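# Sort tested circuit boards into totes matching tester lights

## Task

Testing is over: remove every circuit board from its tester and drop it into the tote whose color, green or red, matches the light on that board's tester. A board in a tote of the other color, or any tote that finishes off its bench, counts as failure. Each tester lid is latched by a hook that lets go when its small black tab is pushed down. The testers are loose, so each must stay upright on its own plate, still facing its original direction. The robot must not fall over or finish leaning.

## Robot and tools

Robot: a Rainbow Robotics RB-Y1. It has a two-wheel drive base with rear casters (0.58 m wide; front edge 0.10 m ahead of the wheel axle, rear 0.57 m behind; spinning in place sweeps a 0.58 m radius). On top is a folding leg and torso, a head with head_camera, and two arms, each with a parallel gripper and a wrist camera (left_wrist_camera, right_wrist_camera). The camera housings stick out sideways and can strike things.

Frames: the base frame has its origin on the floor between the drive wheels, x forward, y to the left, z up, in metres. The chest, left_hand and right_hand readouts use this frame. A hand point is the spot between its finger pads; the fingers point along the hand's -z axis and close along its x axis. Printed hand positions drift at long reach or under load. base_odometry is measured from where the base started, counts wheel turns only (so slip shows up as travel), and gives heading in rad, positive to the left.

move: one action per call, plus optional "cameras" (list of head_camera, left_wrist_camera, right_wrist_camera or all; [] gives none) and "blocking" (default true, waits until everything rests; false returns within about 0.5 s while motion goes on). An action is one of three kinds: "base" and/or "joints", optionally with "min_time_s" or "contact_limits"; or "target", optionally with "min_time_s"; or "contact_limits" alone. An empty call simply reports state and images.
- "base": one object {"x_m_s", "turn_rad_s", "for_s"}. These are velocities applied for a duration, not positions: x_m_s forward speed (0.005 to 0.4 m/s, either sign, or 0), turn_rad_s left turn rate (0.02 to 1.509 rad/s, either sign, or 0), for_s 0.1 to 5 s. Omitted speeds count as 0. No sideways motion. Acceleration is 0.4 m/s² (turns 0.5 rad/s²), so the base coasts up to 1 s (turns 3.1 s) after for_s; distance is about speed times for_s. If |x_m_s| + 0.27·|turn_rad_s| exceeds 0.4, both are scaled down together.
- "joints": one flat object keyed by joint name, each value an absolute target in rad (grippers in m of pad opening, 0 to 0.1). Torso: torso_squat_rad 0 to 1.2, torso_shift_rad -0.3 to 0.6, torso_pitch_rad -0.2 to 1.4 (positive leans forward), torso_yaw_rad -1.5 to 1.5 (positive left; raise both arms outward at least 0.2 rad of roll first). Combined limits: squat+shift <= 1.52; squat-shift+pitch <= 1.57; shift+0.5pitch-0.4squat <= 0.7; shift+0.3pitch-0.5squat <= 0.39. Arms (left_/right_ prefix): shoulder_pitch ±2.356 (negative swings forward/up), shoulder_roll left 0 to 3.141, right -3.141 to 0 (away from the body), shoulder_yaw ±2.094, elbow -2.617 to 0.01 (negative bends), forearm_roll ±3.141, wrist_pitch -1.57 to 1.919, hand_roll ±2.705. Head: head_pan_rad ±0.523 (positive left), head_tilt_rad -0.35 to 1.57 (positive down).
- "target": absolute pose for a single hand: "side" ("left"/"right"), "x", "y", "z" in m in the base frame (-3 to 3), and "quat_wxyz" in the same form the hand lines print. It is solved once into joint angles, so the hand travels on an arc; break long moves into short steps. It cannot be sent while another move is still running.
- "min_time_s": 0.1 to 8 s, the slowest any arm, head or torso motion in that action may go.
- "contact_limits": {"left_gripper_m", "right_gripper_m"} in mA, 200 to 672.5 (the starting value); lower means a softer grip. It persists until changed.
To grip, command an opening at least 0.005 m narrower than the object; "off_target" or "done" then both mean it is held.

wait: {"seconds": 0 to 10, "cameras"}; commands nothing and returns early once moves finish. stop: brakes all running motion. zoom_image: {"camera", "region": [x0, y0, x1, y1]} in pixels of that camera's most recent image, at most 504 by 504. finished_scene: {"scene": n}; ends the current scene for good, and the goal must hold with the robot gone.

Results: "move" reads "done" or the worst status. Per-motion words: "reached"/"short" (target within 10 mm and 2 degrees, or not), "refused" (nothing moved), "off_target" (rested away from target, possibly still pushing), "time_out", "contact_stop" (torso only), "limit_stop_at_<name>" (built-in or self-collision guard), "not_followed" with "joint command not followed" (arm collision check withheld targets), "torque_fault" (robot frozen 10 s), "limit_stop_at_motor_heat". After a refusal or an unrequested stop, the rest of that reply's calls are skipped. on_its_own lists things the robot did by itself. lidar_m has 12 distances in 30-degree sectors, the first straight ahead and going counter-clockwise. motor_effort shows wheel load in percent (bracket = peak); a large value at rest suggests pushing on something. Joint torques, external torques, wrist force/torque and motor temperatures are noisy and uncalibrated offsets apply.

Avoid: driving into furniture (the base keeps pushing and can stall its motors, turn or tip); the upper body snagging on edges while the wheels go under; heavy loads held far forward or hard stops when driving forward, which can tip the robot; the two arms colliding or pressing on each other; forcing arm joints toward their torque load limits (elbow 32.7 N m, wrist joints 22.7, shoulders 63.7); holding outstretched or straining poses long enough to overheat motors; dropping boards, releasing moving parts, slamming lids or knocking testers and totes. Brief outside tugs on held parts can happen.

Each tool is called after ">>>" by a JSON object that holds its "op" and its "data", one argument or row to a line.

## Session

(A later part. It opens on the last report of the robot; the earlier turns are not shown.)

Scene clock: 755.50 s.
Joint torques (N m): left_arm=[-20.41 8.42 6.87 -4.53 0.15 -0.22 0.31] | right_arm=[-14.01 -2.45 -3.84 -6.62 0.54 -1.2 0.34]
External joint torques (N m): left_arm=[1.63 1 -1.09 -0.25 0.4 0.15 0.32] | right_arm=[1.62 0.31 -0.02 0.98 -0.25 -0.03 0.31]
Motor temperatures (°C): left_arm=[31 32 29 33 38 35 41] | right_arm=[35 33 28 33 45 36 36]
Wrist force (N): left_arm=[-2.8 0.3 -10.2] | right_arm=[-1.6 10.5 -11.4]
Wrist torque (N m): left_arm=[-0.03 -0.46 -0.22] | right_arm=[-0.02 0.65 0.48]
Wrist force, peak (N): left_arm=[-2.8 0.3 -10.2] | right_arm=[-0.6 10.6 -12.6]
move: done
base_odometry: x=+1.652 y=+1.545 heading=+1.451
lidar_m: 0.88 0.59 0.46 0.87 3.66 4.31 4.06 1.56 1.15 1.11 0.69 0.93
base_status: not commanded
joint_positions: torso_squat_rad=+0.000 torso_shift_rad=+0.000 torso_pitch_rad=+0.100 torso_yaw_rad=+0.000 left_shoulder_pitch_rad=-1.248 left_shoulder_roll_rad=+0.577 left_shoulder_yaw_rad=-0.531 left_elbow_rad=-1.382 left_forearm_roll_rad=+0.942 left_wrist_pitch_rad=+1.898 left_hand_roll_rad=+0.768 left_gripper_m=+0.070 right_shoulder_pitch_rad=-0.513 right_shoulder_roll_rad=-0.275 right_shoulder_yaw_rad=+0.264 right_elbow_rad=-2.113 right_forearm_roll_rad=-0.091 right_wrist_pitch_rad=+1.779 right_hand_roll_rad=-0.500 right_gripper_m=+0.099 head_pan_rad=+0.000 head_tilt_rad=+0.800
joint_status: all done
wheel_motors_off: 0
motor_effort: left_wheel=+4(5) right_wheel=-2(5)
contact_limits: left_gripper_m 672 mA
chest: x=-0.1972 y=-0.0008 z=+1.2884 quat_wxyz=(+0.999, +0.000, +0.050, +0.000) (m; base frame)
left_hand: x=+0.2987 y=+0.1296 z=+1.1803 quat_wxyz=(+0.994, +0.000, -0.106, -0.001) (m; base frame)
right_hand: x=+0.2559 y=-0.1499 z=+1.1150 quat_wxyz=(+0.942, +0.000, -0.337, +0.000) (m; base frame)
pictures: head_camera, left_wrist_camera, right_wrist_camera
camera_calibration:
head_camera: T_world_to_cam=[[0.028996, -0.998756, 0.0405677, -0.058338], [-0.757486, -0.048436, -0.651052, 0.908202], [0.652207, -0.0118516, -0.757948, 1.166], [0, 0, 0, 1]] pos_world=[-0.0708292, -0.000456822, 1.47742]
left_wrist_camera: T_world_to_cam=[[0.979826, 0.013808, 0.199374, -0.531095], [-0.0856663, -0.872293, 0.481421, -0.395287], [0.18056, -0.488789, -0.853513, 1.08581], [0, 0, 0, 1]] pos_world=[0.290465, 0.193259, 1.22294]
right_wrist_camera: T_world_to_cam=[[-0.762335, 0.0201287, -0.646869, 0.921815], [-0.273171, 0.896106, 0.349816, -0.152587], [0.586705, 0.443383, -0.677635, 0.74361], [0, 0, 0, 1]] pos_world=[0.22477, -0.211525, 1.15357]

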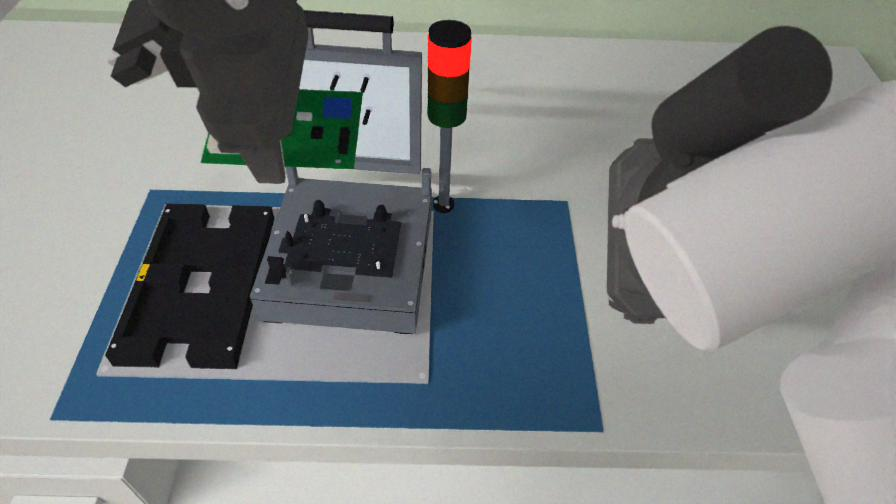

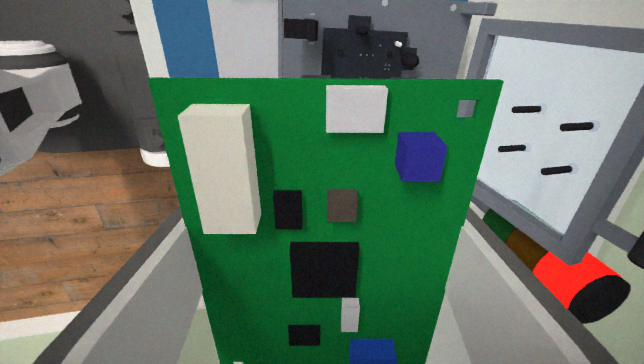

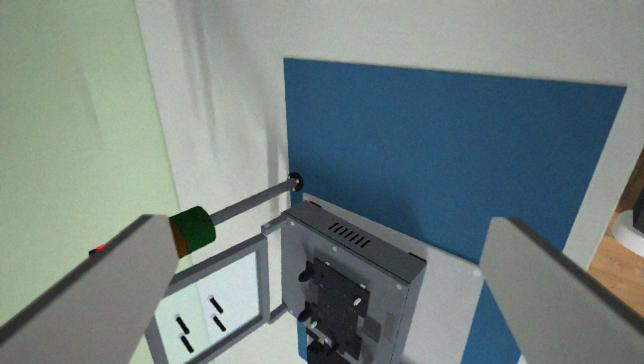

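>>> {"op": "zoom_image", "data": {
  "camera": "right_wrist_camera",
  "region": [240, 160, 500, 364]
}}

>>> {"op": "zoom_image", "data": {
  "camera": "head_camera",
  "region": [230, 150, 480, 400]
}}

Scaled by 1.938 from the camera's 644x364 image, which has a finer 1265x715 frame.

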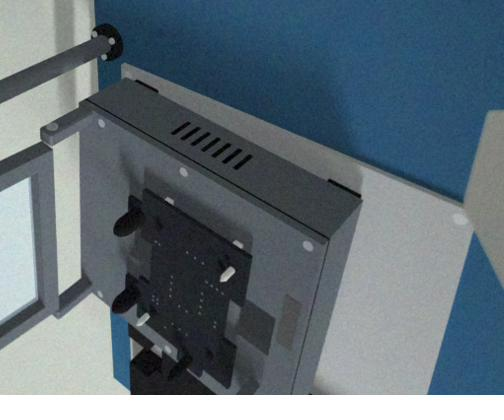

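Scaled by 2.016 from the camera's 896x504 image, which has a finer 1280x720 frame.

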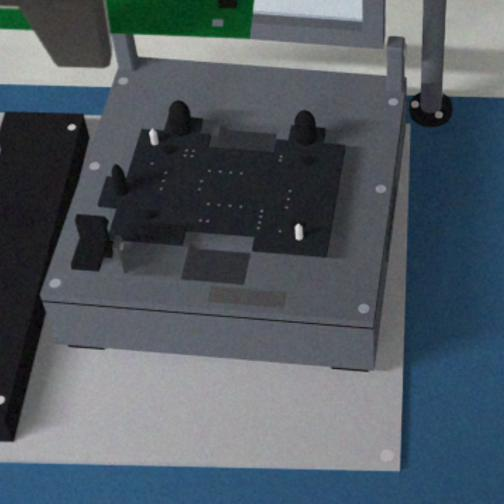

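>>> {"op": "move", "data": {
  "base": {"x_m_s":-0.25,"for_s":2.8},
  "cameras": []
}}

>>> {"op": "move", "data": {
  "base": {"turn_rad_s":0.6,"for_s":4.1},
  "joints": {"torso_pitch_rad":0.0,"head_tilt_rad":0.6},
  "cameras": ["head_camera","left_wrist_camera"]
}}

Scene clock: 776.83 s.
Joint torques (N m): left_arm=[-20.45 8.29 7.04 -4.19 -0.03 -0.25 0.25] | right_arm=[-14.02 -2.51 -4.09 -6.49 0.43 -1.09 0.25]
External joint torques (N m): left_arm=[1.59 0.87 -0.92 0.1 0.23 0.12 0.27] | right_arm=[1.61 0.25 -0.27 1.11 -0.35 0.08 0.21]
Motor temperatures (°C): left_arm=[30 32 29 33 38 35 41] | right_arm=[35 33 28 33 45 36 36]
Wrist force (N): left_arm=[-2.6 0.4 -10.0] | right_arm=[-1.5 10.5 -11.5]
Wrist torque (N m): left_arm=[-0.04 -0.46 -0.24] | right_arm=[-0.05 0.64 0.50]
Wrist force, peak (N): left_arm=[-2.5 0.4 -10.6] | right_arm=[-1.6 10.6 -12.1]
move: done
base_odometry: x=+1.569 y=+0.850 heading=+1.452
lidar_m: 1.58 1.02 1.30 3.53 3.66 3.52 3.37 1.55 1.14 1.10 1.12 1.14
base_status: done (sent for 2.8 of 2.8 s)
joint_positions: torso_squat_rad=+0.000 torso_shift_rad=+0.000 torso_pitch_rad=+0.100 torso_yaw_rad=+0.000 left_shoulder_pitch_rad=-1.248 left_shoulder_roll_rad=+0.577 left_shoulder_yaw_rad=-0.531 left_elbow_rad=-1.382 left_forearm_roll_rad=+0.942 left_wrist_pitch_rad=+1.898 left_hand_roll_rad=+0.768 left_gripper_m=+0.070 right_shoulder_pitch_rad=-0.513 right_shoulder_roll_rad=-0.275 right_shoulder_yaw_rad=+0.264 right_elbow_rad=-2.113 right_forearm_roll_rad=-0.091 right_wrist_pitch_rad=+1.779 right_hand_roll_rad=-0.500 right_gripper_m=+0.099 head_pan_rad=+0.000 head_tilt_rad=+0.800
joint_status: not commanded
wheel_motors_off: 0
motor_effort: left_wheel=+7(21) right_wheel=-3(23)
contact_limits: left_gripper_m 672 mA
chest: x=-0.1972 y=-0.0008 z=+1.2884 quat_wxyz=(+0.999, +0.000, +0.050, +0.000) (m; base frame)
left_hand: x=+0.2987 y=+0.1296 z=+1.1802 quat_wxyz=(+0.994, +0.000, -0.106, -0.001) (m; base frame)
right_hand: x=+0.2559 y=-0.1499 z=+1.1150 quat_wxyz=(+0.942, +0.000, -0.337, +0.000) (m; base frame)
pictures: none
No camera images: "cameras" was empty.

Scene clock: 782.43 s.
Joint torques (N m): left_arm=[-20.91 8.11 7.21 -3.78 -0.11 -0.26 0.3] | right_arm=[-15.15 -2.86 -4.26 -5.99 0.62 -1.32 0.34]
External joint torques (N m): left_arm=[1.29 0.59 -0.82 -0.03 0.27 0.24 0.31] | right_arm=[1.62 0.1 -0.16 1.08 -0.21 -0.02 0.29]
Motor temperatures (°C): left_arm=[30 32 29 33 38 35 41] | right_arm=[35 33 28 33 45 36 36]
Wrist force (N): left_arm=[-3.3 0.5 -9.7] | right_arm=[-2.4 10.6 -10.9]
Wrist torque (N m): left_arm=[-0.06 -0.50 -0.23] | right_arm=[-0.07 0.58 0.49]
Wrist force, peak (N): left_arm=[-3.6 0.6 -10.0] | right_arm=[-2.3 10.6 -11.7]
move: done
base_odometry: x=+1.569 y=+0.850 heading=-2.371
lidar_m: 3.74 3.36 1.87 1.18 1.07 1.08 1.14 1.61 1.05 1.16 2.73 3.56
base_status: done (sent for 4.1 of 4.1 s)
joint_positions: torso_squat_rad=+0.000 torso_shift_rad=+0.000 torso_pitch_rad=+0.000 torso_yaw_rad=+0.000 left_shoulder_pitch_rad=-1.248 left_shoulder_roll_rad=+0.577 left_shoulder_yaw_rad=-0.531 left_elbow_rad=-1.382 left_forearm_roll_rad=+0.942 left_wrist_pitch_rad=+1.898 left_hand_roll_rad=+0.768 left_gripper_m=+0.070 right_shoulder_pitch_rad=-0.513 right_shoulder_roll_rad=-0.275 right_shoulder_yaw_rad=+0.264 right_elbow_rad=-2.113 right_forearm_roll_rad=-0.091 right_wrist_pitch_rad=+1.779 right_hand_roll_rad=-0.500 right_gripper_m=+0.099 head_pan_rad=+0.000 head_tilt_rad=+0.600
joint_status: all done
wheel_motors_off: 0
motor_effort: left_wheel=+2(29) right_wheel=+2(29)
contact_limits: left_gripper_m 672 mA
chest: x=-0.2281 y=-0.0008 z=+1.2899 quat_wxyz=(+1.000, +0.000, +0.000, +0.000) (m; base frame)
left_hand: x=+0.2760 y=+0.1296 z=+1.2318 quat_wxyz=(+0.988, +0.000, -0.156, -0.001) (m; base frame)
right_hand: x=+0.2400 y=-0.1500 z=+1.1627 quat_wxyz=(+0.924, +0.000, -0.383, +0.000) (m; base frame)
pictures: head_camera, left_wrist_camera
camera_calibration:
head_camera: T_world_to_cam=[[0.0154555, -0.998761, 0.0472999, -0.0698816], [-0.531211, -0.0482791, -0.845863, 1.2097], [0.847099, -0.012053, -0.531299, 0.905219], [0, 0, 0, 1]] pos_world=[-0.123125, -0.00048135, 1.50749]
left_wrist_camera: T_world_to_cam=[[0.955013, 0.0137155, 0.296248, -0.631677], [-0.133383, -0.872328, 0.470374, -0.395285], [0.264877, -0.488728, -0.831255, 1.08323], [0, 0, 0, 1]] pos_world=[0.263613, 0.193249, 1.2735]

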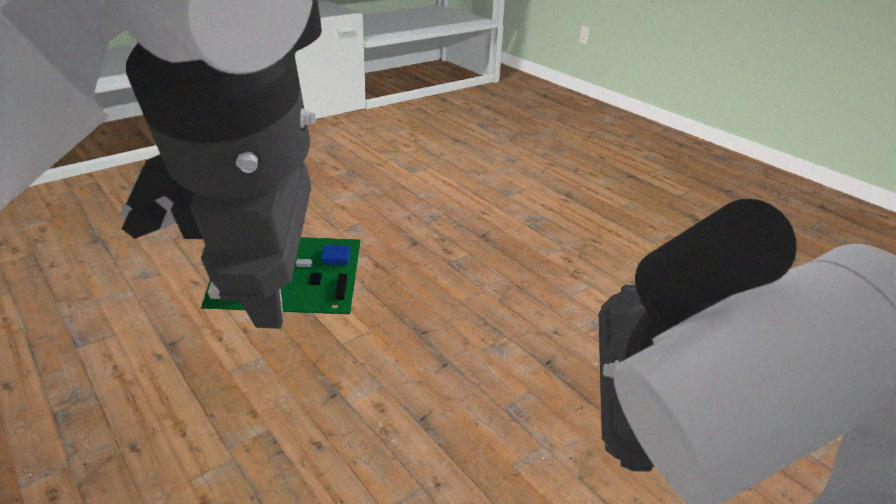

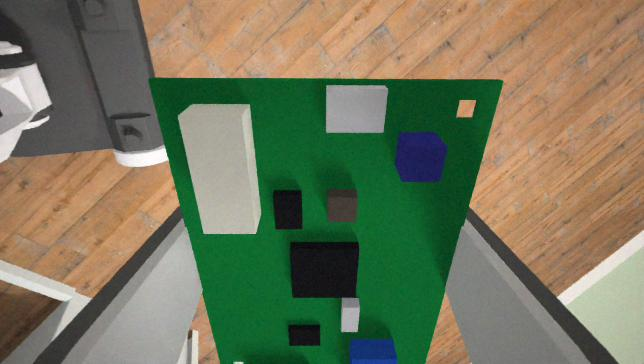

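>>> {"op": "move", "data": {
  "base": {"x_m_s":0.35,"for_s":4.5},
  "cameras": []
}}

>>> {"op": "move", "data": {
  "base": {"x_m_s":0.35,"for_s":3.2},
  "cameras": []
}}

>>> {"op": "move", "data": {
  "base": {"turn_rad_s":0.4,"for_s":1.7},
  "cameras": ["head_camera"]
}}

Scene clock: 793.00 s.
Joint torques (N m): left_arm=[-20.87 8.27 7.08 -3.69 -0.02 -0.34 0.22] | right_arm=[-15.33 -2.56 -4.23 -6.05 0.65 -1.32 0.28]
External joint torques (N m): left_arm=[1.32 0.74 -0.95 0.07 0.36 0.16 0.24] | right_arm=[1.44 0.4 -0.13 1.02 -0.18 -0.02 0.24]
Motor temperatures (°C): left_arm=[30 32 29 33 38 35 41] | right_arm=[35 33 28 33 45 36 36]
Wrist force (N): left_arm=[-3.5 0.4 -9.9] | right_arm=[-2.5 10.5 -10.9]
Wrist torque (N m): left_arm=[-0.05 -0.52 -0.22] | right_arm=[-0.07 0.58 0.47]
Wrist force, peak (N): left_arm=[-3.7 0.5 -10.1] | right_arm=[-2.3 10.9 -11.4]
move: done
base_odometry: x=+0.439 y=-0.247 heading=-2.371
lidar_m: 2.39 2.13 2.40 2.27 2.07 2.09 2.56 2.12 2.24 2.75 2.54 2.56
base_status: done (sent for 4.5 of 4.5 s)
joint_positions: torso_squat_rad=+0.000 torso_shift_rad=+0.000 torso_pitch_rad=+0.000 torso_yaw_rad=+0.000 left_shoulder_pitch_rad=-1.248 left_shoulder_roll_rad=+0.577 left_shoulder_yaw_rad=-0.531 left_elbow_rad=-1.382 left_forearm_roll_rad=+0.942 left_wrist_pitch_rad=+1.898 left_hand_roll_rad=+0.768 left_gripper_m=+0.070 right_shoulder_pitch_rad=-0.513 right_shoulder_roll_rad=-0.275 right_shoulder_yaw_rad=+0.264 right_elbow_rad=-2.113 right_forearm_roll_rad=-0.091 right_wrist_pitch_rad=+1.779 right_hand_roll_rad=-0.500 right_gripper_m=+0.099 head_pan_rad=+0.000 head_tilt_rad=+0.600
joint_status: not commanded
wheel_motors_off: 0
motor_effort: left_wheel=+1(29) right_wheel=-4(29)
contact_limits: left_gripper_m 672 mA
chest: x=-0.2280 y=-0.0008 z=+1.2899 quat_wxyz=(+1.000, +0.000, +0.000, +0.000) (m; base frame)
left_hand: x=+0.2761 y=+0.1296 z=+1.2318 quat_wxyz=(+0.988, +0.000, -0.156, -0.001) (m; base frame)
right_hand: x=+0.2401 y=-0.1500 z=+1.1626 quat_wxyz=(+0.924, +0.000, -0.383, +0.000) (m; base frame)
pictures: none
No camera images: "cameras" was empty.

Scene clock: 797.53 s.
Joint torques (N m): left_arm=[-20.94 8.13 7.37 -3.43 -0.08 -0.36 0.28] | right_arm=[-15.08 -2.55 -4.17 -6.04 0.57 -1.27 0.36]
External joint torques (N m): left_arm=[1.25 0.61 -0.66 0.32 0.3 0.14 0.29] | right_arm=[1.69 0.41 -0.08 1.04 -0.27 0.03 0.32]
Motor temperatures (°C): left_arm=[30 32 30 33 38 35 41] | right_arm=[35 33 28 33 45 36 36]
Wrist force (N): left_arm=[-3.2 0.7 -9.9] | right_arm=[-2.3 10.5 -11.1]
Wrist torque (N m): left_arm=[-0.09 -0.50 -0.23] | right_arm=[-0.06 0.60 0.49]
Wrist force, peak (N): left_arm=[-3.4 0.7 -10.3] | right_arm=[-2.1 10.7 -11.6]
move: done
base_odometry: x=-0.365 y=-1.027 heading=-2.371
lidar_m: 1.92 1.30 1.30 2.17 2.75 2.80 3.44 3.06 3.18 2.02 1.83 1.84
base_status: done (sent for 3.2 of 3.2 s)
joint_positions: torso_squat_rad=+0.000 torso_shift_rad=+0.000 torso_pitch_rad=+0.000 torso_yaw_rad=+0.000 left_shoulder_pitch_rad=-1.248 left_shoulder_roll_rad=+0.577 left_shoulder_yaw_rad=-0.531 left_elbow_rad=-1.382 left_forearm_roll_rad=+0.942 left_wrist_pitch_rad=+1.898 left_hand_roll_rad=+0.768 left_gripper_m=+0.070 right_shoulder_pitch_rad=-0.513 right_shoulder_roll_rad=-0.275 right_shoulder_yaw_rad=+0.264 right_elbow_rad=-2.113 right_forearm_roll_rad=-0.091 right_wrist_pitch_rad=+1.779 right_hand_roll_rad=-0.500 right_gripper_m=+0.099 head_pan_rad=+0.000 head_tilt_rad=+0.600
joint_status: not commanded
wheel_motors_off: 0
motor_effort: left_wheel=+1(28) right_wheel=-4(20)
contact_limits: left_gripper_m 672 mA
chest: x=-0.2280 y=-0.0008 z=+1.2899 quat_wxyz=(+1.000, +0.000, +0.000, +0.000) (m; base frame)
left_hand: x=+0.2761 y=+0.1296 z=+1.2318 quat_wxyz=(+0.988, +0.000, -0.156, -0.001) (m; base frame)
right_hand: x=+0.2401 y=-0.1500 z=+1.1626 quat_wxyz=(+0.924, +0.000, -0.383, +0.000) (m; base frame)
pictures: none
No camera images: "cameras" was empty.

Scene clock: 800.33 s.
Joint torques (N m): left_arm=[-20.96 8.19 7.08 -3.5 -0.11 -0.34 0.27] | right_arm=[-15.11 -2.75 -4.33 -5.96 0.59 -1.28 0.29]
External joint torques (N m): left_arm=[1.23 0.66 -0.95 0.26 0.27 0.16 0.29] | right_arm=[1.66 0.21 -0.23 1.11 -0.25 0.02 0.25]
Motor temperatures (°C): left_arm=[30 32 30 33 38 35 41] | right_arm=[35 33 28 33 45 36 36]
Wrist force (N): left_arm=[-3.3 0.3 -9.6] | right_arm=[-2.1 10.3 -11.3]
Wrist torque (N m): left_arm=[-0.05 -0.49 -0.23] | right_arm=[-0.02 0.63 0.47]
Wrist force, peak (N): left_arm=[-3.5 0.7 -10.0] | right_arm=[-2.3 11.0 -11.2]
move: done
base_odometry: x=-0.365 y=-1.027 heading=-1.691
lidar_m: 1.30 1.42 2.19 2.75 2.88 3.12 3.04 2.65 1.94 1.86 1.90 2.05
base_status: done (sent for 1.7 of 1.7 s)
joint_positions: torso_squat_rad=+0.000 torso_shift_rad=+0.000 torso_pitch_rad=+0.000 torso_yaw_rad=+0.000 left_shoulder_pitch_rad=-1.248 left_shoulder_roll_rad=+0.577 left_shoulder_yaw_rad=-0.531 left_elbow_rad=-1.382 left_forearm_roll_rad=+0.942 left_wrist_pitch_rad=+1.898 left_hand_roll_rad=+0.768 left_gripper_m=+0.070 right_shoulder_pitch_rad=-0.513 right_shoulder_roll_rad=-0.275 right_shoulder_yaw_rad=+0.264 right_elbow_rad=-2.113 right_forearm_roll_rad=-0.091 right_wrist_pitch_rad=+1.779 right_hand_roll_rad=-0.500 right_gripper_m=+0.099 head_pan_rad=+0.000 head_tilt_rad=+0.600
joint_status: not commanded
wheel_motors_off: 0
motor_effort: left_wheel=-1(30) right_wheel=+2(28)
contact_limits: left_gripper_m 672 mA
chest: x=-0.2280 y=-0.0008 z=+1.2899 quat_wxyz=(+1.000, +0.000, +0.000, +0.000) (m; base frame)
left_hand: x=+0.2761 y=+0.1296 z=+1.2318 quat_wxyz=(+0.988, +0.000, -0.156, -0.001) (m; base frame)
right_hand: x=+0.2401 y=-0.1500 z=+1.1626 quat_wxyz=(+0.924, +0.000, -0.383, +0.000) (m; base frame)
pictures: head_camera
camera_calibration:
head_camera: T_world_to_cam=[[0.0154653, -0.998761, 0.047292, -0.0698748], [-0.531348, -0.0482757, -0.845777, 1.20961], [0.847013, -0.0120483, -0.531436, 0.905295], [0, 0, 0, 1]] pos_world=[-0.122994, -0.000486393, 1.50747]

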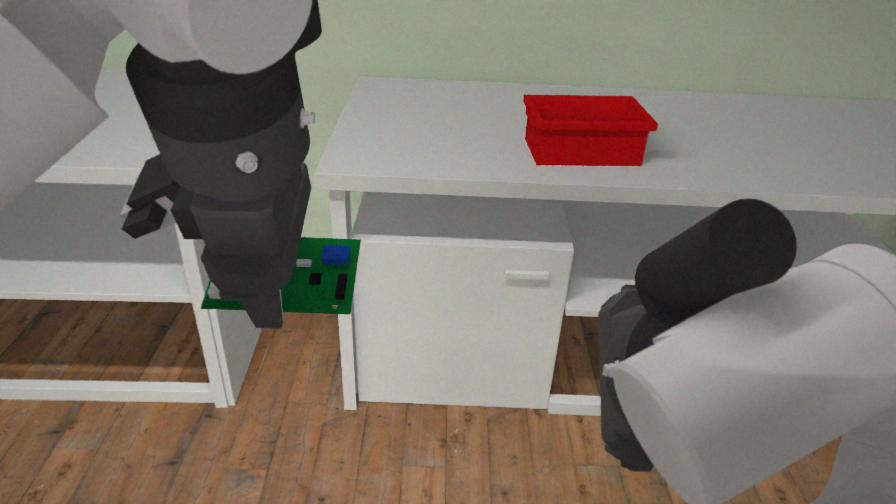

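>>> {"op": "move", "data": {
  "base": {"turn_rad_s":-0.4,"for_s":1.4125},
  "cameras": []
}}

>>> {"op": "move", "data": {
  "base": {"x_m_s":0.3,"for_s":2.96},
  "cameras": []
}}

>>> {"op": "move", "data": {
  "base": {"turn_rad_s":0.4,"for_s":1.4125},
  "joints": {"head_tilt_rad":0.8},
  "cameras": ["head_camera"]
}}

Scene clock: 819.00 s.
Joint torques (N m): left_arm=[-20.8 8.26 7.11 -3.54 -0.11 -0.35 0.26] | right_arm=[-15.27 -2.66 -4.18 -6.18 0.5 -1.3 0.27]
External joint torques (N m): left_arm=[1.39 0.73 -0.91 0.22 0.28 0.15 0.27] | right_arm=[1.5 0.3 -0.09 0.89 -0.34 0 0.23]
Motor temperatures (°C): left_arm=[30 32 30 33 38 35 41] | right_arm=[35 33 28 33 45 36 36]
Wrist force (N): left_arm=[-3.3 0.4 -9.6] | right_arm=[-2.3 10.9 -11.1]
Wrist torque (N m): left_arm=[-0.05 -0.49 -0.23] | right_arm=[-0.08 0.60 0.46]
Wrist force, peak (N): left_arm=[-3.4 0.5 -10.1] | right_arm=[-2.2 10.9 -11.3]
move: done
base_odometry: x=-0.365 y=-1.027 heading=-2.251
lidar_m: 1.96 1.29 1.42 2.17 2.75 2.86 3.19 3.06 2.74 1.92 1.83 1.88
base_status: done (sent for 1.4 of 1.4 s)
joint_positions: torso_squat_rad=+0.000 torso_shift_rad=+0.000 torso_pitch_rad=+0.000 torso_yaw_rad=+0.000 left_shoulder_pitch_rad=-1.248 left_shoulder_roll_rad=+0.577 left_shoulder_yaw_rad=-0.531 left_elbow_rad=-1.382 left_forearm_roll_rad=+0.942 left_wrist_pitch_rad=+1.898 left_hand_roll_rad=+0.768 left_gripper_m=+0.070 right_shoulder_pitch_rad=-0.513 right_shoulder_roll_rad=-0.275 right_shoulder_yaw_rad=+0.264 right_elbow_rad=-2.113 right_forearm_roll_rad=-0.091 right_wrist_pitch_rad=+1.779 right_hand_roll_rad=-0.500 right_gripper_m=+0.099 head_pan_rad=+0.000 head_tilt_rad=+0.600
joint_status: not commanded
wheel_motors_off: 0
motor_effort: left_wheel=+6(16) right_wheel=+0(21)
contact_limits: left_gripper_m 672 mA
chest: x=-0.2280 y=-0.0008 z=+1.2899 quat_wxyz=(+1.000, +0.000, +0.000, +0.000) (m; base frame)
left_hand: x=+0.2761 y=+0.1296 z=+1.2318 quat_wxyz=(+0.988, +0.000, -0.156, -0.001) (m; base frame)
right_hand: x=+0.2401 y=-0.1499 z=+1.1626 quat_wxyz=(+0.924, +0.000, -0.383, +0.000) (m; base frame)
pictures: none
No camera images: "cameras" was empty.

Scene clock: 823.00 s.
Joint torques (N m): left_arm=[-20.67 8.08 7.22 -3.69 -0.06 -0.34 0.32] | right_arm=[-15.22 -2.81 -4.2 -6.07 0.59 -1.37 0.32]
External joint torques (N m): left_arm=[1.52 0.56 -0.81 0.07 0.32 0.15 0.34] | right_arm=[1.55 0.15 -0.11 1 -0.24 -0.07 0.28]
Motor temperatures (°C): left_arm=[30 32 30 33 38 35 41] | right_arm=[35 33 28 33 45 36 36]
Wrist force (N): left_arm=[-3.1 0.5 -10.0] | right_arm=[-2.1 10.5 -11.0]
Wrist torque (N m): left_arm=[-0.08 -0.49 -0.23] | right_arm=[-0.06 0.61 0.48]
Wrist force, peak (N): left_arm=[-3.6 0.7 -10.2] | right_arm=[-1.9 10.8 -11.5]
move: done
base_odometry: x=-0.924 y=-1.719 heading=-2.250
lidar_m: 1.27 0.57 0.56 0.76 2.29 3.34 3.97 3.87 2.04 1.43 1.36 1.09
base_status: done (sent for 2.97 of 2.97 s)
joint_positions: torso_squat_rad=+0.000 torso_shift_rad=+0.000 torso_pitch_rad=+0.000 torso_yaw_rad=+0.000 left_shoulder_pitch_rad=-1.248 left_shoulder_roll_rad=+0.577 left_shoulder_yaw_rad=-0.531 left_elbow_rad=-1.382 left_forearm_roll_rad=+0.942 left_wrist_pitch_rad=+1.898 left_hand_roll_rad=+0.768 left_gripper_m=+0.070 right_shoulder_pitch_rad=-0.513 right_shoulder_roll_rad=-0.275 right_shoulder_yaw_rad=+0.264 right_elbow_rad=-2.113 right_forearm_roll_rad=-0.091 right_wrist_pitch_rad=+1.779 right_hand_roll_rad=-0.500 right_gripper_m=+0.099 head_pan_rad=+0.000 head_tilt_rad=+0.600
joint_status: not commanded
wheel_motors_off: 0
motor_effort: left_wheel=-1(33) right_wheel=-2(23)
contact_limits: left_gripper_m 672 mA
chest: x=-0.2280 y=-0.0008 z=+1.2899 quat_wxyz=(+1.000, +0.000, +0.000, +0.000) (m; base frame)
left_hand: x=+0.2762 y=+0.1296 z=+1.2317 quat_wxyz=(+0.988, +0.000, -0.156, -0.001) (m; base frame)
right_hand: x=+0.2401 y=-0.1499 z=+1.1626 quat_wxyz=(+0.924, +0.000, -0.383, +0.000) (m; base frame)
pictures: none
No camera images: "cameras" was empty.

Scene clock: 825.50 s.
Joint torques (N m): left_arm=[-20.92 8.08 7.32 -3.52 -0.12 -0.29 0.19] | right_arm=[-15.4 -2.69 -4.24 -5.95 0.62 -1.23 0.36]
External joint torques (N m): left_arm=[1.27 0.55 -0.71 0.23 0.26 0.21 0.2] | right_arm=[1.37 0.27 -0.14 1.13 -0.21 0.07 0.32]
Motor temperatures (°C): left_arm=[30 32 30 33 38 35 41] | right_arm=[35 33 28 33 45 36 36]
Wrist force (N): left_arm=[-3.4 0.4 -9.9] | right_arm=[-2.4 10.6 -10.8]
Wrist torque (N m): left_arm=[-0.05 -0.51 -0.21] | right_arm=[-0.05 0.59 0.46]
Wrist force, peak (N): left_arm=[-3.4 0.6 -10.1] | right_arm=[-2.3 11.0 -11.1]
move: done
base_odometry: x=-0.924 y=-1.719 heading=-1.691
lidar_m: 0.56 0.57 0.78 2.30 3.38 3.88 3.84 1.97 1.44 1.38 1.10 1.25
base_status: done (sent for 1.4 of 1.4 s)
joint_positions: torso_squat_rad=+0.000 torso_shift_rad=+0.000 torso_pitch_rad=+0.000 torso_yaw_rad=+0.000 left_shoulder_pitch_rad=-1.248 left_shoulder_roll_rad=+0.577 left_shoulder_yaw_rad=-0.531 left_elbow_rad=-1.382 left_forearm_roll_rad=+0.942 left_wrist_pitch_rad=+1.898 left_hand_roll_rad=+0.768 left_gripper_m=+0.070 right_shoulder_pitch_rad=-0.513 right_shoulder_roll_rad=-0.275 right_shoulder_yaw_rad=+0.264 right_elbow_rad=-2.113 right_forearm_roll_rad=-0.091 right_wrist_pitch_rad=+1.779 right_hand_roll_rad=-0.500 right_gripper_m=+0.099 head_pan_rad=+0.000 head_tilt_rad=+0.800
joint_status: all done
wheel_motors_off: 0
motor_effort: left_wheel=+0(26) right_wheel=+1(21)
contact_limits: left_gripper_m 672 mA
chest: x=-0.2280 y=-0.0008 z=+1.2899 quat_wxyz=(+1.000, +0.000, +0.000, +0.000) (m; base frame)
left_hand: x=+0.2761 y=+0.1296 z=+1.2318 quat_wxyz=(+0.988, +0.000, -0.156, -0.001) (m; base frame)
right_hand: x=+0.2401 y=-0.1500 z=+1.1626 quat_wxyz=(+0.924, +0.000, -0.383, +0.000) (m; base frame)
pictures: head_camera
camera_calibration:
head_camera: T_world_to_cam=[[0.0247458, -0.998758, 0.0432517, -0.0619459], [-0.688764, -0.048391, -0.723369, 0.994797], [0.724563, -0.0118899, -0.689106, 1.11498], [0, 0, 0, 1]] pos_world=[-0.121158, -0.000472672, 1.49062]

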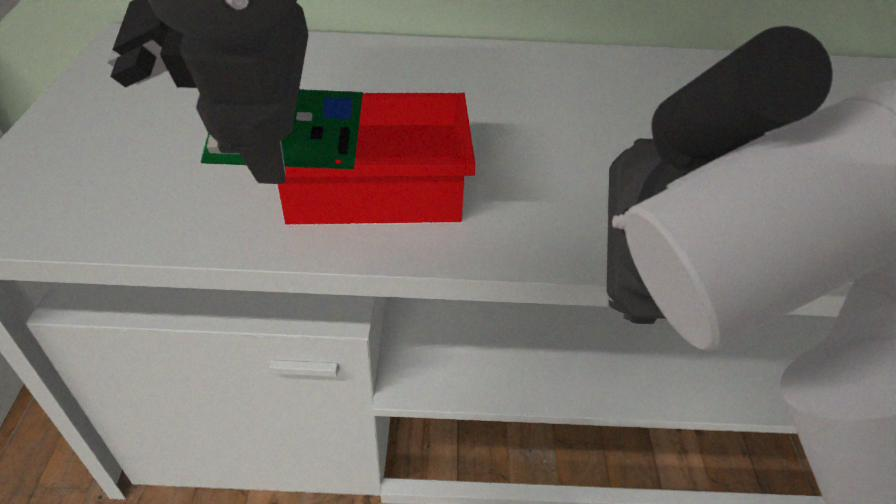

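>>> {"op": "move", "data": {
  "base": {"x_m_s":0.12,"for_s":2.0},
  "joints": {"head_tilt_rad":1.0},
  "cameras": ["head_camera","left_wrist_camera"]
}}

Scene clock: 852.57 s.
Joint torques (N m): left_arm=[-20.9 7.89 7.16 -3.53 -0.07 -0.32 0.17] | right_arm=[-15.17 -2.8 -4.37 -6.17 0.58 -1.25 0.33]
External joint torques (N m): left_arm=[1.29 0.37 -0.87 0.23 0.31 0.18 0.19] | right_arm=[1.6 0.16 -0.27 0.9 -0.25 0.05 0.29]
Motor temperatures (°C): left_arm=[30 32 30 33 38 35 41] | right_arm=[35 33 28 33 45 36 36]
Wrist force (N): left_arm=[-3.3 0.5 -10.1] | right_arm=[-2.2 10.7 -11.3]
Wrist torque (N m): left_arm=[-0.06 -0.50 -0.22] | right_arm=[-0.06 0.60 0.48]
Wrist force, peak (N): left_arm=[-3.2 0.8 -10.2] | right_arm=[-2.4 10.7 -11.5]
move: done
base_odometry: x=-0.953 y=-1.957 heading=-1.690
lidar_m: 0.51 0.33 0.44 1.13 3.34 4.12 4.08 1.97 1.44 1.38 1.00 0.99
base_status: done (sent for 2 of 2 s)
joint_positions: torso_squat_rad=+0.000 torso_shift_rad=+0.000 torso_pitch_rad=+0.000 torso_yaw_rad=+0.000 left_shoulder_pitch_rad=-1.248 left_shoulder_roll_rad=+0.577 left_shoulder_yaw_rad=-0.531 left_elbow_rad=-1.382 left_forearm_roll_rad=+0.942 left_wrist_pitch_rad=+1.898 left_hand_roll_rad=+0.768 left_gripper_m=+0.070 right_shoulder_pitch_rad=-0.513 right_shoulder_roll_rad=-0.275 right_shoulder_yaw_rad=+0.264 right_elbow_rad=-2.113 right_forearm_roll_rad=-0.091 right_wrist_pitch_rad=+1.779 right_hand_roll_rad=-0.500 right_gripper_m=+0.099 head_pan_rad=+0.000 head_tilt_rad=+1.000
joint_status: all done
wheel_motors_off: 0
motor_effort: left_wheel=+0(27) right_wheel=-4(30)
contact_limits: left_gripper_m 672 mA
chest: x=-0.2280 y=-0.0008 z=+1.2899 quat_wxyz=(+1.000, +0.000, +0.000, +0.000) (m; base frame)
left_hand: x=+0.2761 y=+0.1296 z=+1.2318 quat_wxyz=(+0.988, +0.000, -0.156, -0.001) (m; base frame)
right_hand: x=+0.2401 y=-0.1500 z=+1.1626 quat_wxyz=(+0.924, +0.000, -0.383, +0.000) (m; base frame)
pictures: head_camera, left_wrist_camera
camera_calibration:
head_camera: T_world_to_cam=[[0.033034, -0.998752, 0.0374529, -0.0515978], [-0.818725, -0.0485343, -0.572131, 0.742675], [0.573235, -0.0117639, -0.819307, 1.2778], [0, 0, 0, 1]] pos_world=[-0.122732, -0.000456276, 1.47375]
left_wrist_camera: T_world_to_cam=[[0.955062, 0.0137053, 0.296088, -0.631556], [-0.133308, -0.872339, 0.470376, -0.395249], [0.264736, -0.488709, -0.831311, 1.08324], [0, 0, 0, 1]] pos_world=[0.263714, 0.193252, 1.27342]

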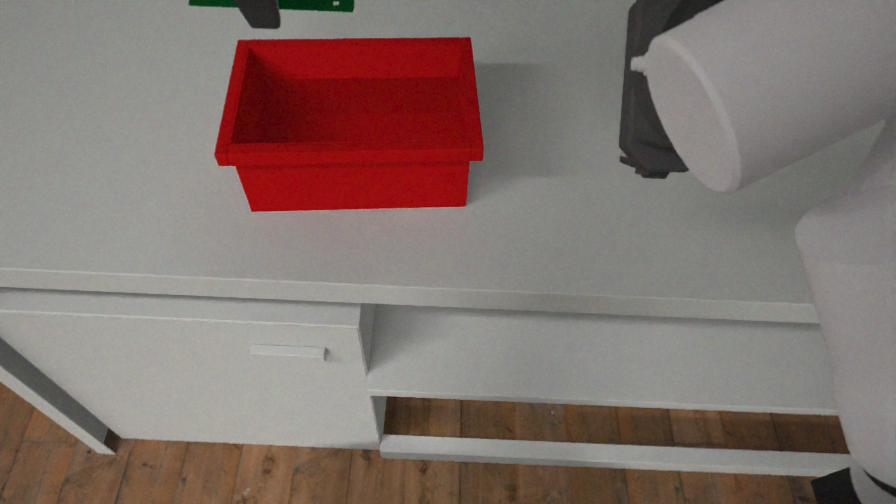

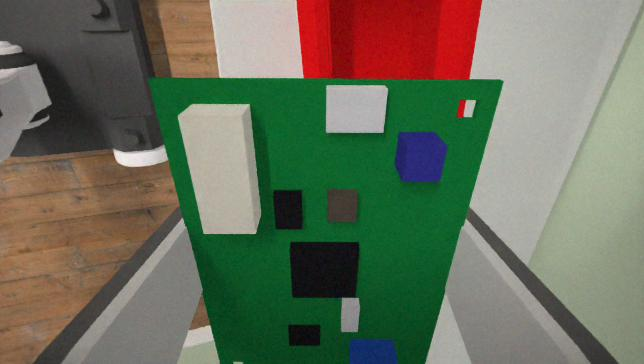

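>>> {"op": "move", "data": {
  "base": {"x_m_s":0.05,"for_s":1.0},
  "cameras": []
}}

>>> {"op": "move", "data": {
  "joints": {"torso_pitch_rad":0.3},
  "cameras": []
}}

>>> {"op": "move", "data": {
  "target": {"side":"left","x":0.41,"y":0.105,"z":1.09,"quat_wxyz":[1,0,0,0]},
  "cameras": ["head_camera","left_wrist_camera"]
}}

Scene clock: 868.80 s.
Joint torques (N m): left_arm=[-21 8.25 7.26 -3.47 -0.11 -0.35 0.27] | right_arm=[-15.08 -2.6 -4.27 -6.03 0.55 -1.31 0.32]
External joint torques (N m): left_arm=[1.2 0.72 -0.77 0.29 0.27 0.15 0.29] | right_arm=[1.69 0.36 -0.17 1.04 -0.28 0 0.28]
Motor temperatures (°C): left_arm=[30 32 30 33 38 35 41] | right_arm=[35 33 28 33 45 36 36]
Wrist force (N): left_arm=[-3.4 0.4 -9.9] | right_arm=[-2.6 10.5 -11.0]
Wrist torque (N m): left_arm=[-0.06 -0.49 -0.22] | right_arm=[-0.05 0.56 0.48]
Wrist force, peak (N): left_arm=[-3.5 0.6 -10.2] | right_arm=[-2.0 10.8 -11.5]
move: done
base_odometry: x=-0.959 y=-2.007 heading=-1.690
lidar_m: 0.50 0.29 0.38 1.11 3.34 4.17 4.13 1.97 1.44 1.01 1.01 0.95
base_status: done (sent for 1 of 1 s)
joint_positions: torso_squat_rad=+0.000 torso_shift_rad=+0.000 torso_pitch_rad=+0.000 torso_yaw_rad=+0.000 left_shoulder_pitch_rad=-1.248 left_shoulder_roll_rad=+0.577 left_shoulder_yaw_rad=-0.531 left_elbow_rad=-1.382 left_forearm_roll_rad=+0.942 left_wrist_pitch_rad=+1.898 left_hand_roll_rad=+0.768 left_gripper_m=+0.070 right_shoulder_pitch_rad=-0.513 right_shoulder_roll_rad=-0.275 right_shoulder_yaw_rad=+0.264 right_elbow_rad=-2.113 right_forearm_roll_rad=-0.091 right_wrist_pitch_rad=+1.779 right_hand_roll_rad=-0.500 right_gripper_m=+0.099 head_pan_rad=+0.000 head_tilt_rad=+1.000
joint_status: not commanded
wheel_motors_off: 0
motor_effort: left_wheel=+1(23) right_wheel=-3(17)
contact_limits: left_gripper_m 672 mA
chest: x=-0.2280 y=-0.0008 z=+1.2899 quat_wxyz=(+1.000, +0.000, +0.000, +0.000) (m; base frame)
left_hand: x=+0.2761 y=+0.1296 z=+1.2318 quat_wxyz=(+0.988, +0.000, -0.156, -0.001) (m; base frame)
right_hand: x=+0.2401 y=-0.1500 z=+1.1626 quat_wxyz=(+0.924, +0.000, -0.383, +0.000) (m; base frame)
pictures: none
No camera images: "cameras" was empty.

Scene clock: 870.57 s.
Joint torques (N m): left_arm=[-19.95 7.58 7.01 -4.89 0.2 -0.05 0.4] | right_arm=[-11.28 -1.98 -3.13 -7.52 0.43 -0.85 0.19]
External joint torques (N m): left_arm=[1.11 0.59 -0.57 0.31 0.19 0.04 0.4] | right_arm=[1.62 0.29 0.02 0.9 -0.22 0.02 0.17]
Motor temperatures (°C): left_arm=[30 32 30 33 38 35 41] | right_arm=[35 33 28 33 45 36 36]
Wrist force (N): left_arm=[-1.6 0.4 -10.0] | right_arm=[-0.8 10.8 -12.2]
Wrist torque (N m): left_arm=[-0.07 -0.42 -0.24] | right_arm=[-0.09 0.68 0.50]
Wrist force, peak (N): left_arm=[-1.6 0.6 -10.4] | right_arm=[-0.8 10.6 -12.8]
move: done
base_odometry: x=-0.959 y=-2.007 heading=-1.690
lidar_m: 0.51 0.29 0.37 1.12 3.34 4.17 4.13 1.97 1.44 1.01 1.01 0.95
base_status: not commanded
joint_positions: torso_squat_rad=+0.000 torso_shift_rad=+0.000 torso_pitch_rad=+0.300 torso_yaw_rad=+0.000 left_shoulder_pitch_rad=-1.248 left_shoulder_roll_rad=+0.577 left_shoulder_yaw_rad=-0.531 left_elbow_rad=-1.382 left_forearm_roll_rad=+0.942 left_wrist_pitch_rad=+1.898 left_hand_roll_rad=+0.768 left_gripper_m=+0.070 right_shoulder_pitch_rad=-0.513 right_shoulder_roll_rad=-0.275 right_shoulder_yaw_rad=+0.264 right_elbow_rad=-2.113 right_forearm_roll_rad=-0.091 right_wrist_pitch_rad=+1.779 right_hand_roll_rad=-0.500 right_gripper_m=+0.099 head_pan_rad=+0.000 head_tilt_rad=+1.000
joint_status: all done
wheel_motors_off: 0
motor_effort: left_wheel=+2(3) right_wheel=-1(4)
contact_limits: left_gripper_m 672 mA
chest: x=-0.1366 y=-0.0008 z=+1.2761 quat_wxyz=(+0.989, +0.000, +0.149, +0.000) (m; base frame)
left_hand: x=+0.3278 y=+0.1297 z=+1.0715 quat_wxyz=(+1.000, +0.000, -0.007, -0.001) (m; base frame)
right_hand: x=+0.2730 y=-0.1499 z=+1.0162 quat_wxyz=(+0.971, +0.000, -0.241, +0.000) (m; base frame)
pictures: none
No camera images: "cameras" was empty.

Scene clock: 872.50 s.
Joint torques (N m): left_arm=[-23.4 7.8 1.75 -4.54 0.12 -0.05 0.32] | right_arm=[-11.42 -1.96 -3.25 -7.29 0.42 -0.92 0.27]
External joint torques (N m): left_arm=[1.73 -0.43 -1.25 1.13 0.1 0.05 0.33] | right_arm=[1.48 0.31 -0.1 1.13 -0.24 -0.05 0.25]
Motor temperatures (°C): left_arm=[31 32 30 33 38 35 41] | right_arm=[35 33 28 33 45 36 36]
Wrist force (N): left_arm=[-1.5 0.9 -10.0] | right_arm=[-1.0 10.5 -12.1]
Wrist torque (N m): left_arm=[-0.13 -0.40 -0.22] | right_arm=[-0.03 0.66 0.49]
Wrist force, peak (N): left_arm=[-2.2 2.1 -10.3] | right_arm=[-0.9 10.8 -12.6]
move: done
base_odometry: x=-0.959 y=-2.007 heading=-1.690
lidar_m: 0.50 0.29 0.37 1.11 3.34 4.16 4.13 1.96 1.44 1.01 1.01 0.95
base_status: not commanded
joint_positions: torso_squat_rad=+0.000 torso_shift_rad=+0.000 torso_pitch_rad=+0.300 torso_yaw_rad=+0.000 left_shoulder_pitch_rad=-1.694 left_shoulder_roll_rad=+0.335 left_shoulder_yaw_rad=-0.559 left_elbow_rad=-0.422 left_forearm_roll_rad=+0.876 left_wrist_pitch_rad=+1.641 left_hand_roll_rad=+0.383 left_gripper_m=+0.070 right_shoulder_pitch_rad=-0.513 right_shoulder_roll_rad=-0.275 right_shoulder_yaw_rad=+0.264 right_elbow_rad=-2.113 right_forearm_roll_rad=-0.091 right_wrist_pitch_rad=+1.779 right_hand_roll_rad=-0.500 right_gripper_m=+0.099 head_pan_rad=+0.000 head_tilt_rad=+1.000
joint_status: all done
wheel_motors_off: 0
motor_effort: left_wheel=+2(4) right_wheel=-2(4)
contact_limits: left_gripper_m 672 mA
chest: x=-0.1366 y=-0.0008 z=+1.2761 quat_wxyz=(+0.989, +0.000, +0.149, +0.000) (m; base frame)
left_hand: x=+0.4093 y=+0.1052 z=+1.0902 quat_wxyz=(+1.000, -0.001, -0.005, +0.000) (m; base frame)
left_hand_status: reached (checked arc, planned for 1.3 s): 1 mm and 0.6 deg off.
right_hand: x=+0.2730 y=-0.1498 z=+1.0162 quat_wxyz=(+0.971, +0.000, -0.241, +0.000) (m; base frame)
pictures: head_camera, left_wrist_camera
camera_calibration:
head_camera: T_world_to_cam=[[0.0428151, -0.998744, 0.0260125, -0.0381349], [-0.951203, -0.0487129, -0.304696, 0.45023], [0.305581, -0.0116975, -0.952094, 1.34698], [0, 0, 0, 1]] pos_world=[0.0182811, -0.000398591, 1.42063]
left_wrist_camera: T_world_to_cam=[[0.999873, 0.0156912, -0.00265795, -0.409359], [0.0149796, -0.871498, 0.490171, -0.414571], [0.00537498, -0.490149, -0.871622, 1.06867], [0, 0, 0, 1]] pos_world=[0.409773, 0.168931, 1.1336]

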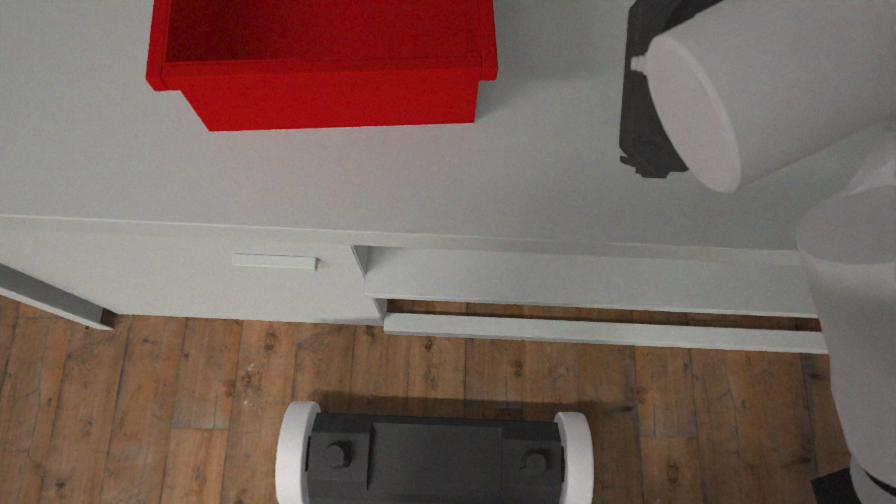

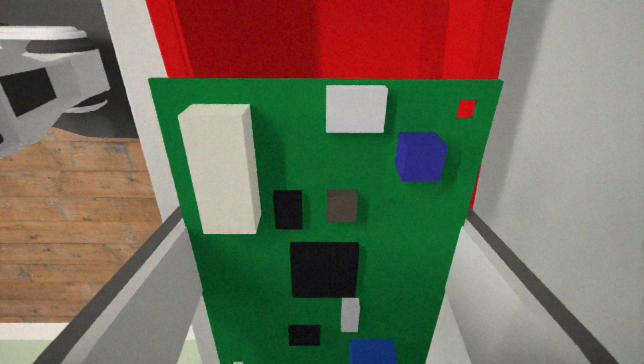

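>>> {"op": "move", "data": {
  "target": {"side":"left","x":0.408,"y":0.105,"z":0.99,"quat_wxyz":[1,0,0,0]},
  "min_time_s": 2,
  "cameras": ["head_camera","left_wrist_camera"]
}}

Scene clock: 883.33 s.
Joint torques (N m): left_arm=[-22.31 5.56 0.64 -4.21 0.08 -0.52 -0.17] | right_arm=[-11.29 -1.94 -3.17 -7.38 0.41 -0.89 0.17]
External joint torques (N m): left_arm=[2.2 -1.87 -1.28 1.38 0.07 -0.31 -0.17] | right_arm=[1.61 0.32 -0.03 1.05 -0.25 -0.02 0.14]
Motor temperatures (°C): left_arm=[31 32 29 33 38 35 41] | right_arm=[35 33 28 33 45 36 36]
Wrist force (N): left_arm=[-1.8 0.7 -9.9] | right_arm=[-0.6 10.4 -12.0]
Wrist torque (N m): left_arm=[-0.08 -0.45 -0.23] | right_arm=[-0.03 0.69 0.50]
Wrist force, peak (N): left_arm=[-1.7 0.7 -10.3] | right_arm=[-0.9 10.8 -12.5]
move: short
base_odometry: x=-0.959 y=-2.007 heading=-1.690
lidar_m: 0.51 0.29 0.36 1.11 3.34 4.17 4.13 1.98 1.44 1.01 1.01 0.94
base_status: not commanded
joint_positions: torso_squat_rad=+0.000 torso_shift_rad=+0.000 torso_pitch_rad=+0.300 torso_yaw_rad=+0.000 left_shoulder_pitch_rad=-1.576 left_shoulder_roll_rad=+0.238 left_shoulder_yaw_rad=-0.582 left_elbow_rad=-0.267 left_forearm_roll_rad=+0.840 left_wrist_pitch_rad=+1.352 left_hand_roll_rad=+0.324 left_gripper_m=+0.070 right_shoulder_pitch_rad=-0.513 right_shoulder_roll_rad=-0.275 right_shoulder_yaw_rad=+0.264 right_elbow_rad=-2.113 right_forearm_roll_rad=-0.091 right_wrist_pitch_rad=+1.779 right_hand_roll_rad=-0.500 right_gripper_m=+0.099 head_pan_rad=+0.000 head_tilt_rad=+1.000
joint_status: all done
wheel_motors_off: 0
motor_effort: left_wheel=+2(4) right_wheel=-3(4)
contact_limits: left_gripper_m 672 mA
chest: x=-0.1366 y=-0.0008 z=+1.2761 quat_wxyz=(+0.989, +0.000, +0.149, +0.000) (m; base frame)
left_hand: x=+0.4076 y=+0.1052 z=+0.9904 quat_wxyz=(+1.000, -0.007, -0.029, +0.000) (m; base frame)
left_hand_status: short (checked arc, as near as the solve gets, planned for 2.0 s): 1 mm and 3.5 deg off. The place is met; only the turn is off.
right_hand: x=+0.2730 y=-0.1498 z=+1.0162 quat_wxyz=(+0.971, +0.000, -0.241, +0.000) (m; base frame)
pictures: head_camera, left_wrist_camera
camera_calibration:
head_camera: T_world_to_cam=[[0.042815, -0.998744, 0.0260132, -0.038135], [-0.951203, -0.0487131, -0.304696, 0.45023], [0.305581, -0.0116982, -0.952094, 1.34698], [0, 0, 0, 1]] pos_world=[0.0182812, -0.000397724, 1.42063]
left_wrist_camera: T_world_to_cam=[[0.998807, 0.0159376, 0.0461577, -0.455802], [-0.00929759, -0.86588, 0.500166, -0.366245], [0.0479385, -0.499998, -0.864699, 0.958478], [0, 0, 0, 1]] pos_world=[0.405905, 0.169378, 1.03302]

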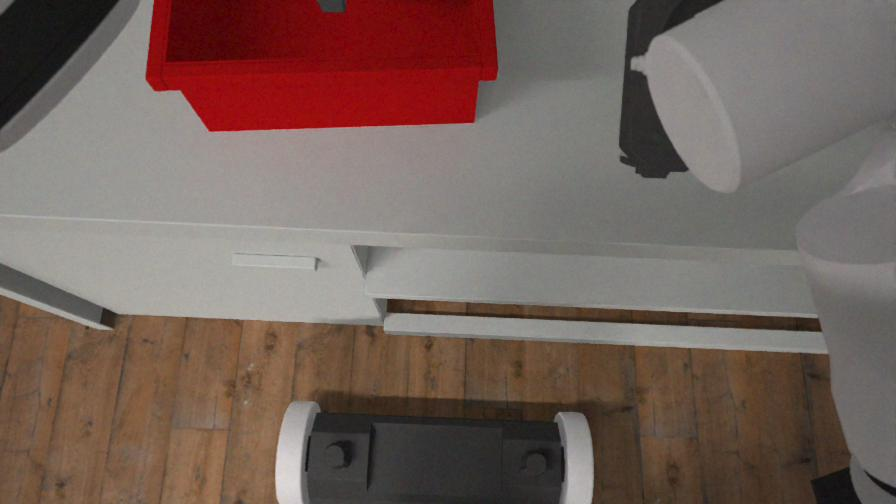

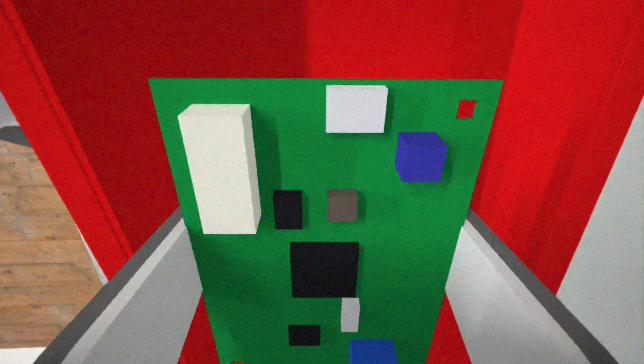

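>>> {"op": "move", "data": {
  "joints": {"torso_pitch_rad":0.39},
  "min_time_s": 2,
  "cameras": []
}}

>>> {"op": "move", "data": {
  "target": {"side":"left","x":0.41,"y":0.105,"z":0.924,"quat_wxyz":[1,0,0,0]},
  "min_time_s": 1.5,
  "cameras": ["head_camera","left_wrist_camera"]
}}

Scene clock: 905.77 s.
Joint torques (N m): left_arm=[-21.81 5.04 0.73 -4.22 0.11 -0.34 -0.25] | right_arm=[-10.34 -1.51 -3.1 -7.73 0.4 -0.73 0.22]
External joint torques (N m): left_arm=[1.98 -1.69 -1.12 1.25 0.05 -0.3 -0.25] | right_arm=[1.17 0.5 -0.3 0.97 -0.19 0 0.2]
Motor temperatures (°C): left_arm=[31 32 29 33 38 35 41] | right_arm=[35 33 28 33 45 36 36]
Wrist force (N): left_arm=[-1.0 0.7 -9.8] | right_arm=[-0.3 10.5 -12.4]
Wrist torque (N m): left_arm=[-0.08 -0.39 -0.25] | right_arm=[-0.02 0.72 0.49]
Wrist force, peak (N): left_arm=[-1.6 0.5 -10.1] | right_arm=[-0.2 10.8 -12.5]
move: done
base_odometry: x=-0.959 y=-2.007 heading=-1.690
lidar_m: 0.50 0.29 0.37 1.11 3.33 4.17 4.13 1.97 1.44 1.01 1.00 0.94
base_status: not commanded
joint_positions: torso_squat_rad=+0.000 torso_shift_rad=+0.000 torso_pitch_rad=+0.390 torso_yaw_rad=+0.000 left_shoulder_pitch_rad=-1.576 left_shoulder_roll_rad=+0.238 left_shoulder_yaw_rad=-0.582 left_elbow_rad=-0.267 left_forearm_roll_rad=+0.840 left_wrist_pitch_rad=+1.352 left_hand_roll_rad=+0.324 left_gripper_m=+0.070 right_shoulder_pitch_rad=-0.513 right_shoulder_roll_rad=-0.275 right_shoulder_yaw_rad=+0.264 right_elbow_rad=-2.113 right_forearm_roll_rad=-0.091 right_wrist_pitch_rad=+1.779 right_hand_roll_rad=-0.500 right_gripper_m=+0.099 head_pan_rad=+0.000 head_tilt_rad=+1.000
joint_status: all done
wheel_motors_off: 0
motor_effort: left_wheel=+2(4) right_wheel=-3(4)
contact_limits: left_gripper_m 672 mA
chest: x=-0.1104 y=-0.0008 z=+1.2667 quat_wxyz=(+0.981, +0.000, +0.194, +0.000) (m; base frame)
left_hand: x=+0.4058 y=+0.1052 z=+0.9333 quat_wxyz=(+1.000, -0.007, +0.016, +0.000) (m; base frame)
right_hand: x=+0.2742 y=-0.1498 z=+0.9711 quat_wxyz=(+0.980, +0.000, -0.197, +0.000) (m; base frame)
pictures: none
No camera images: "cameras" was empty.

Scene clock: 907.60 s.
Joint torques (N m): left_arm=[-21.48 4.74 0.39 -5.79 0.02 -0.41 0.43] | right_arm=[-10.14 -1.96 -3.04 -7.64 0.29 -0.79 0.28]
External joint torques (N m): left_arm=[2.21 -1.85 -1.45 -0.36 0 -0.32 0.43] | right_arm=[1.37 0.05 -0.23 1.05 -0.3 -0.06 0.26]
Motor temperatures (°C): left_arm=[31 32 29 33 38 35 41] | right_arm=[35 33 28 33 45 36 36]
Wrist force (N): left_arm=[-1.3 0.6 -9.8] | right_arm=[-0.5 10.5 -12.1]
Wrist torque (N m): left_arm=[-0.09 -0.41 -0.24] | right_arm=[-0.03 0.69 0.48]
Wrist force, peak (N): left_arm=[-1.3 0.4 -10.3] | right_arm=[-0.4 10.7 -12.8]
move: done
base_odometry: x=-0.959 y=-2.007 heading=-1.690
lidar_m: 0.51 0.29 0.37 1.11 3.33 4.17 4.13 1.97 1.44 1.01 1.01 0.95
base_status: not commanded
joint_positions: torso_squat_rad=+0.000 torso_shift_rad=+0.000 torso_pitch_rad=+0.390 torso_yaw_rad=+0.000 left_shoulder_pitch_rad=-1.561 left_shoulder_roll_rad=+0.229 left_shoulder_yaw_rad=-0.596 left_elbow_rad=-0.269 left_forearm_roll_rad=+0.823 left_wrist_pitch_rad=+1.308 left_hand_roll_rad=+0.337 left_gripper_m=+0.070 right_shoulder_pitch_rad=-0.513 right_shoulder_roll_rad=-0.275 right_shoulder_yaw_rad=+0.264 right_elbow_rad=-2.113 right_forearm_roll_rad=-0.091 right_wrist_pitch_rad=+1.779 right_hand_roll_rad=-0.500 right_gripper_m=+0.099 head_pan_rad=+0.000 head_tilt_rad=+1.000
joint_status: all done
wheel_motors_off: 0
motor_effort: left_wheel=+1(4) right_wheel=-2(4)
contact_limits: left_gripper_m 672 mA
chest: x=-0.1104 y=-0.0008 z=+1.2667 quat_wxyz=(+0.981, +0.000, +0.194, +0.000) (m; base frame)
left_hand: x=+0.4097 y=+0.1051 z=+0.9248 quat_wxyz=(+1.000, -0.001, -0.001, +0.000) (m; base frame)
left_hand_status: reached (checked arc, planned for 1.5 s): 1 mm and 0.1 deg off.
right_hand: x=+0.2742 y=-0.1498 z=+0.9711 quat_wxyz=(+0.980, +0.000, -0.197, +0.000) (m; base frame)
pictures: head_camera, left_wrist_camera
camera_calibration:
head_camera: T_world_to_cam=[[0.0450396, -0.998742, 0.0220609, -0.0337527], [-0.974716, -0.0487728, -0.21806, 0.359922], [0.218862, -0.0116817, -0.975686, 1.35034], [0, 0, 0, 1]] pos_world=[0.0568041, -0.000381505, 1.39674]
left_wrist_camera: T_world_to_cam=[[0.999829, 0.0150595, -0.0106972, -0.40265], [0.018369, -0.871662, 0.489762, -0.33458], [-0.00194883, -0.489875, -0.87179, 0.927515], [0, 0, 0, 1]] pos_world=[0.410534, 0.168789, 0.968156]

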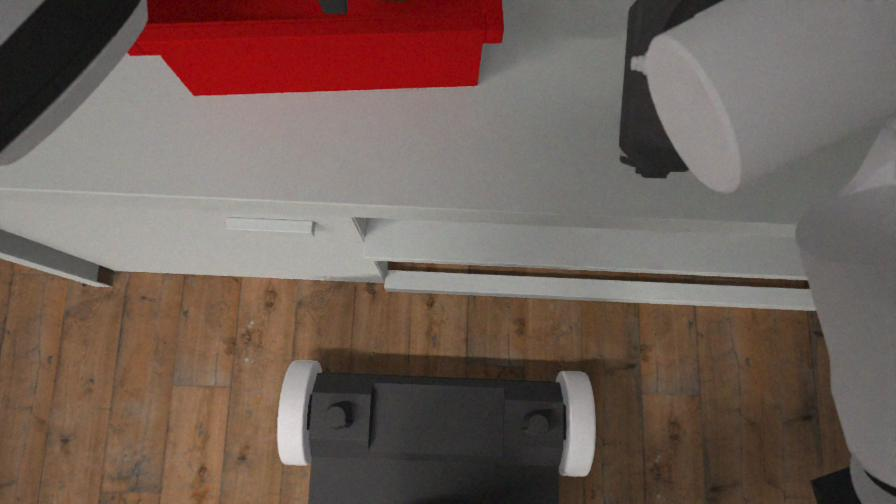

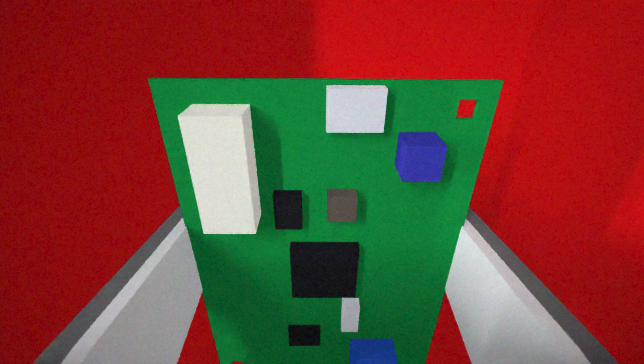

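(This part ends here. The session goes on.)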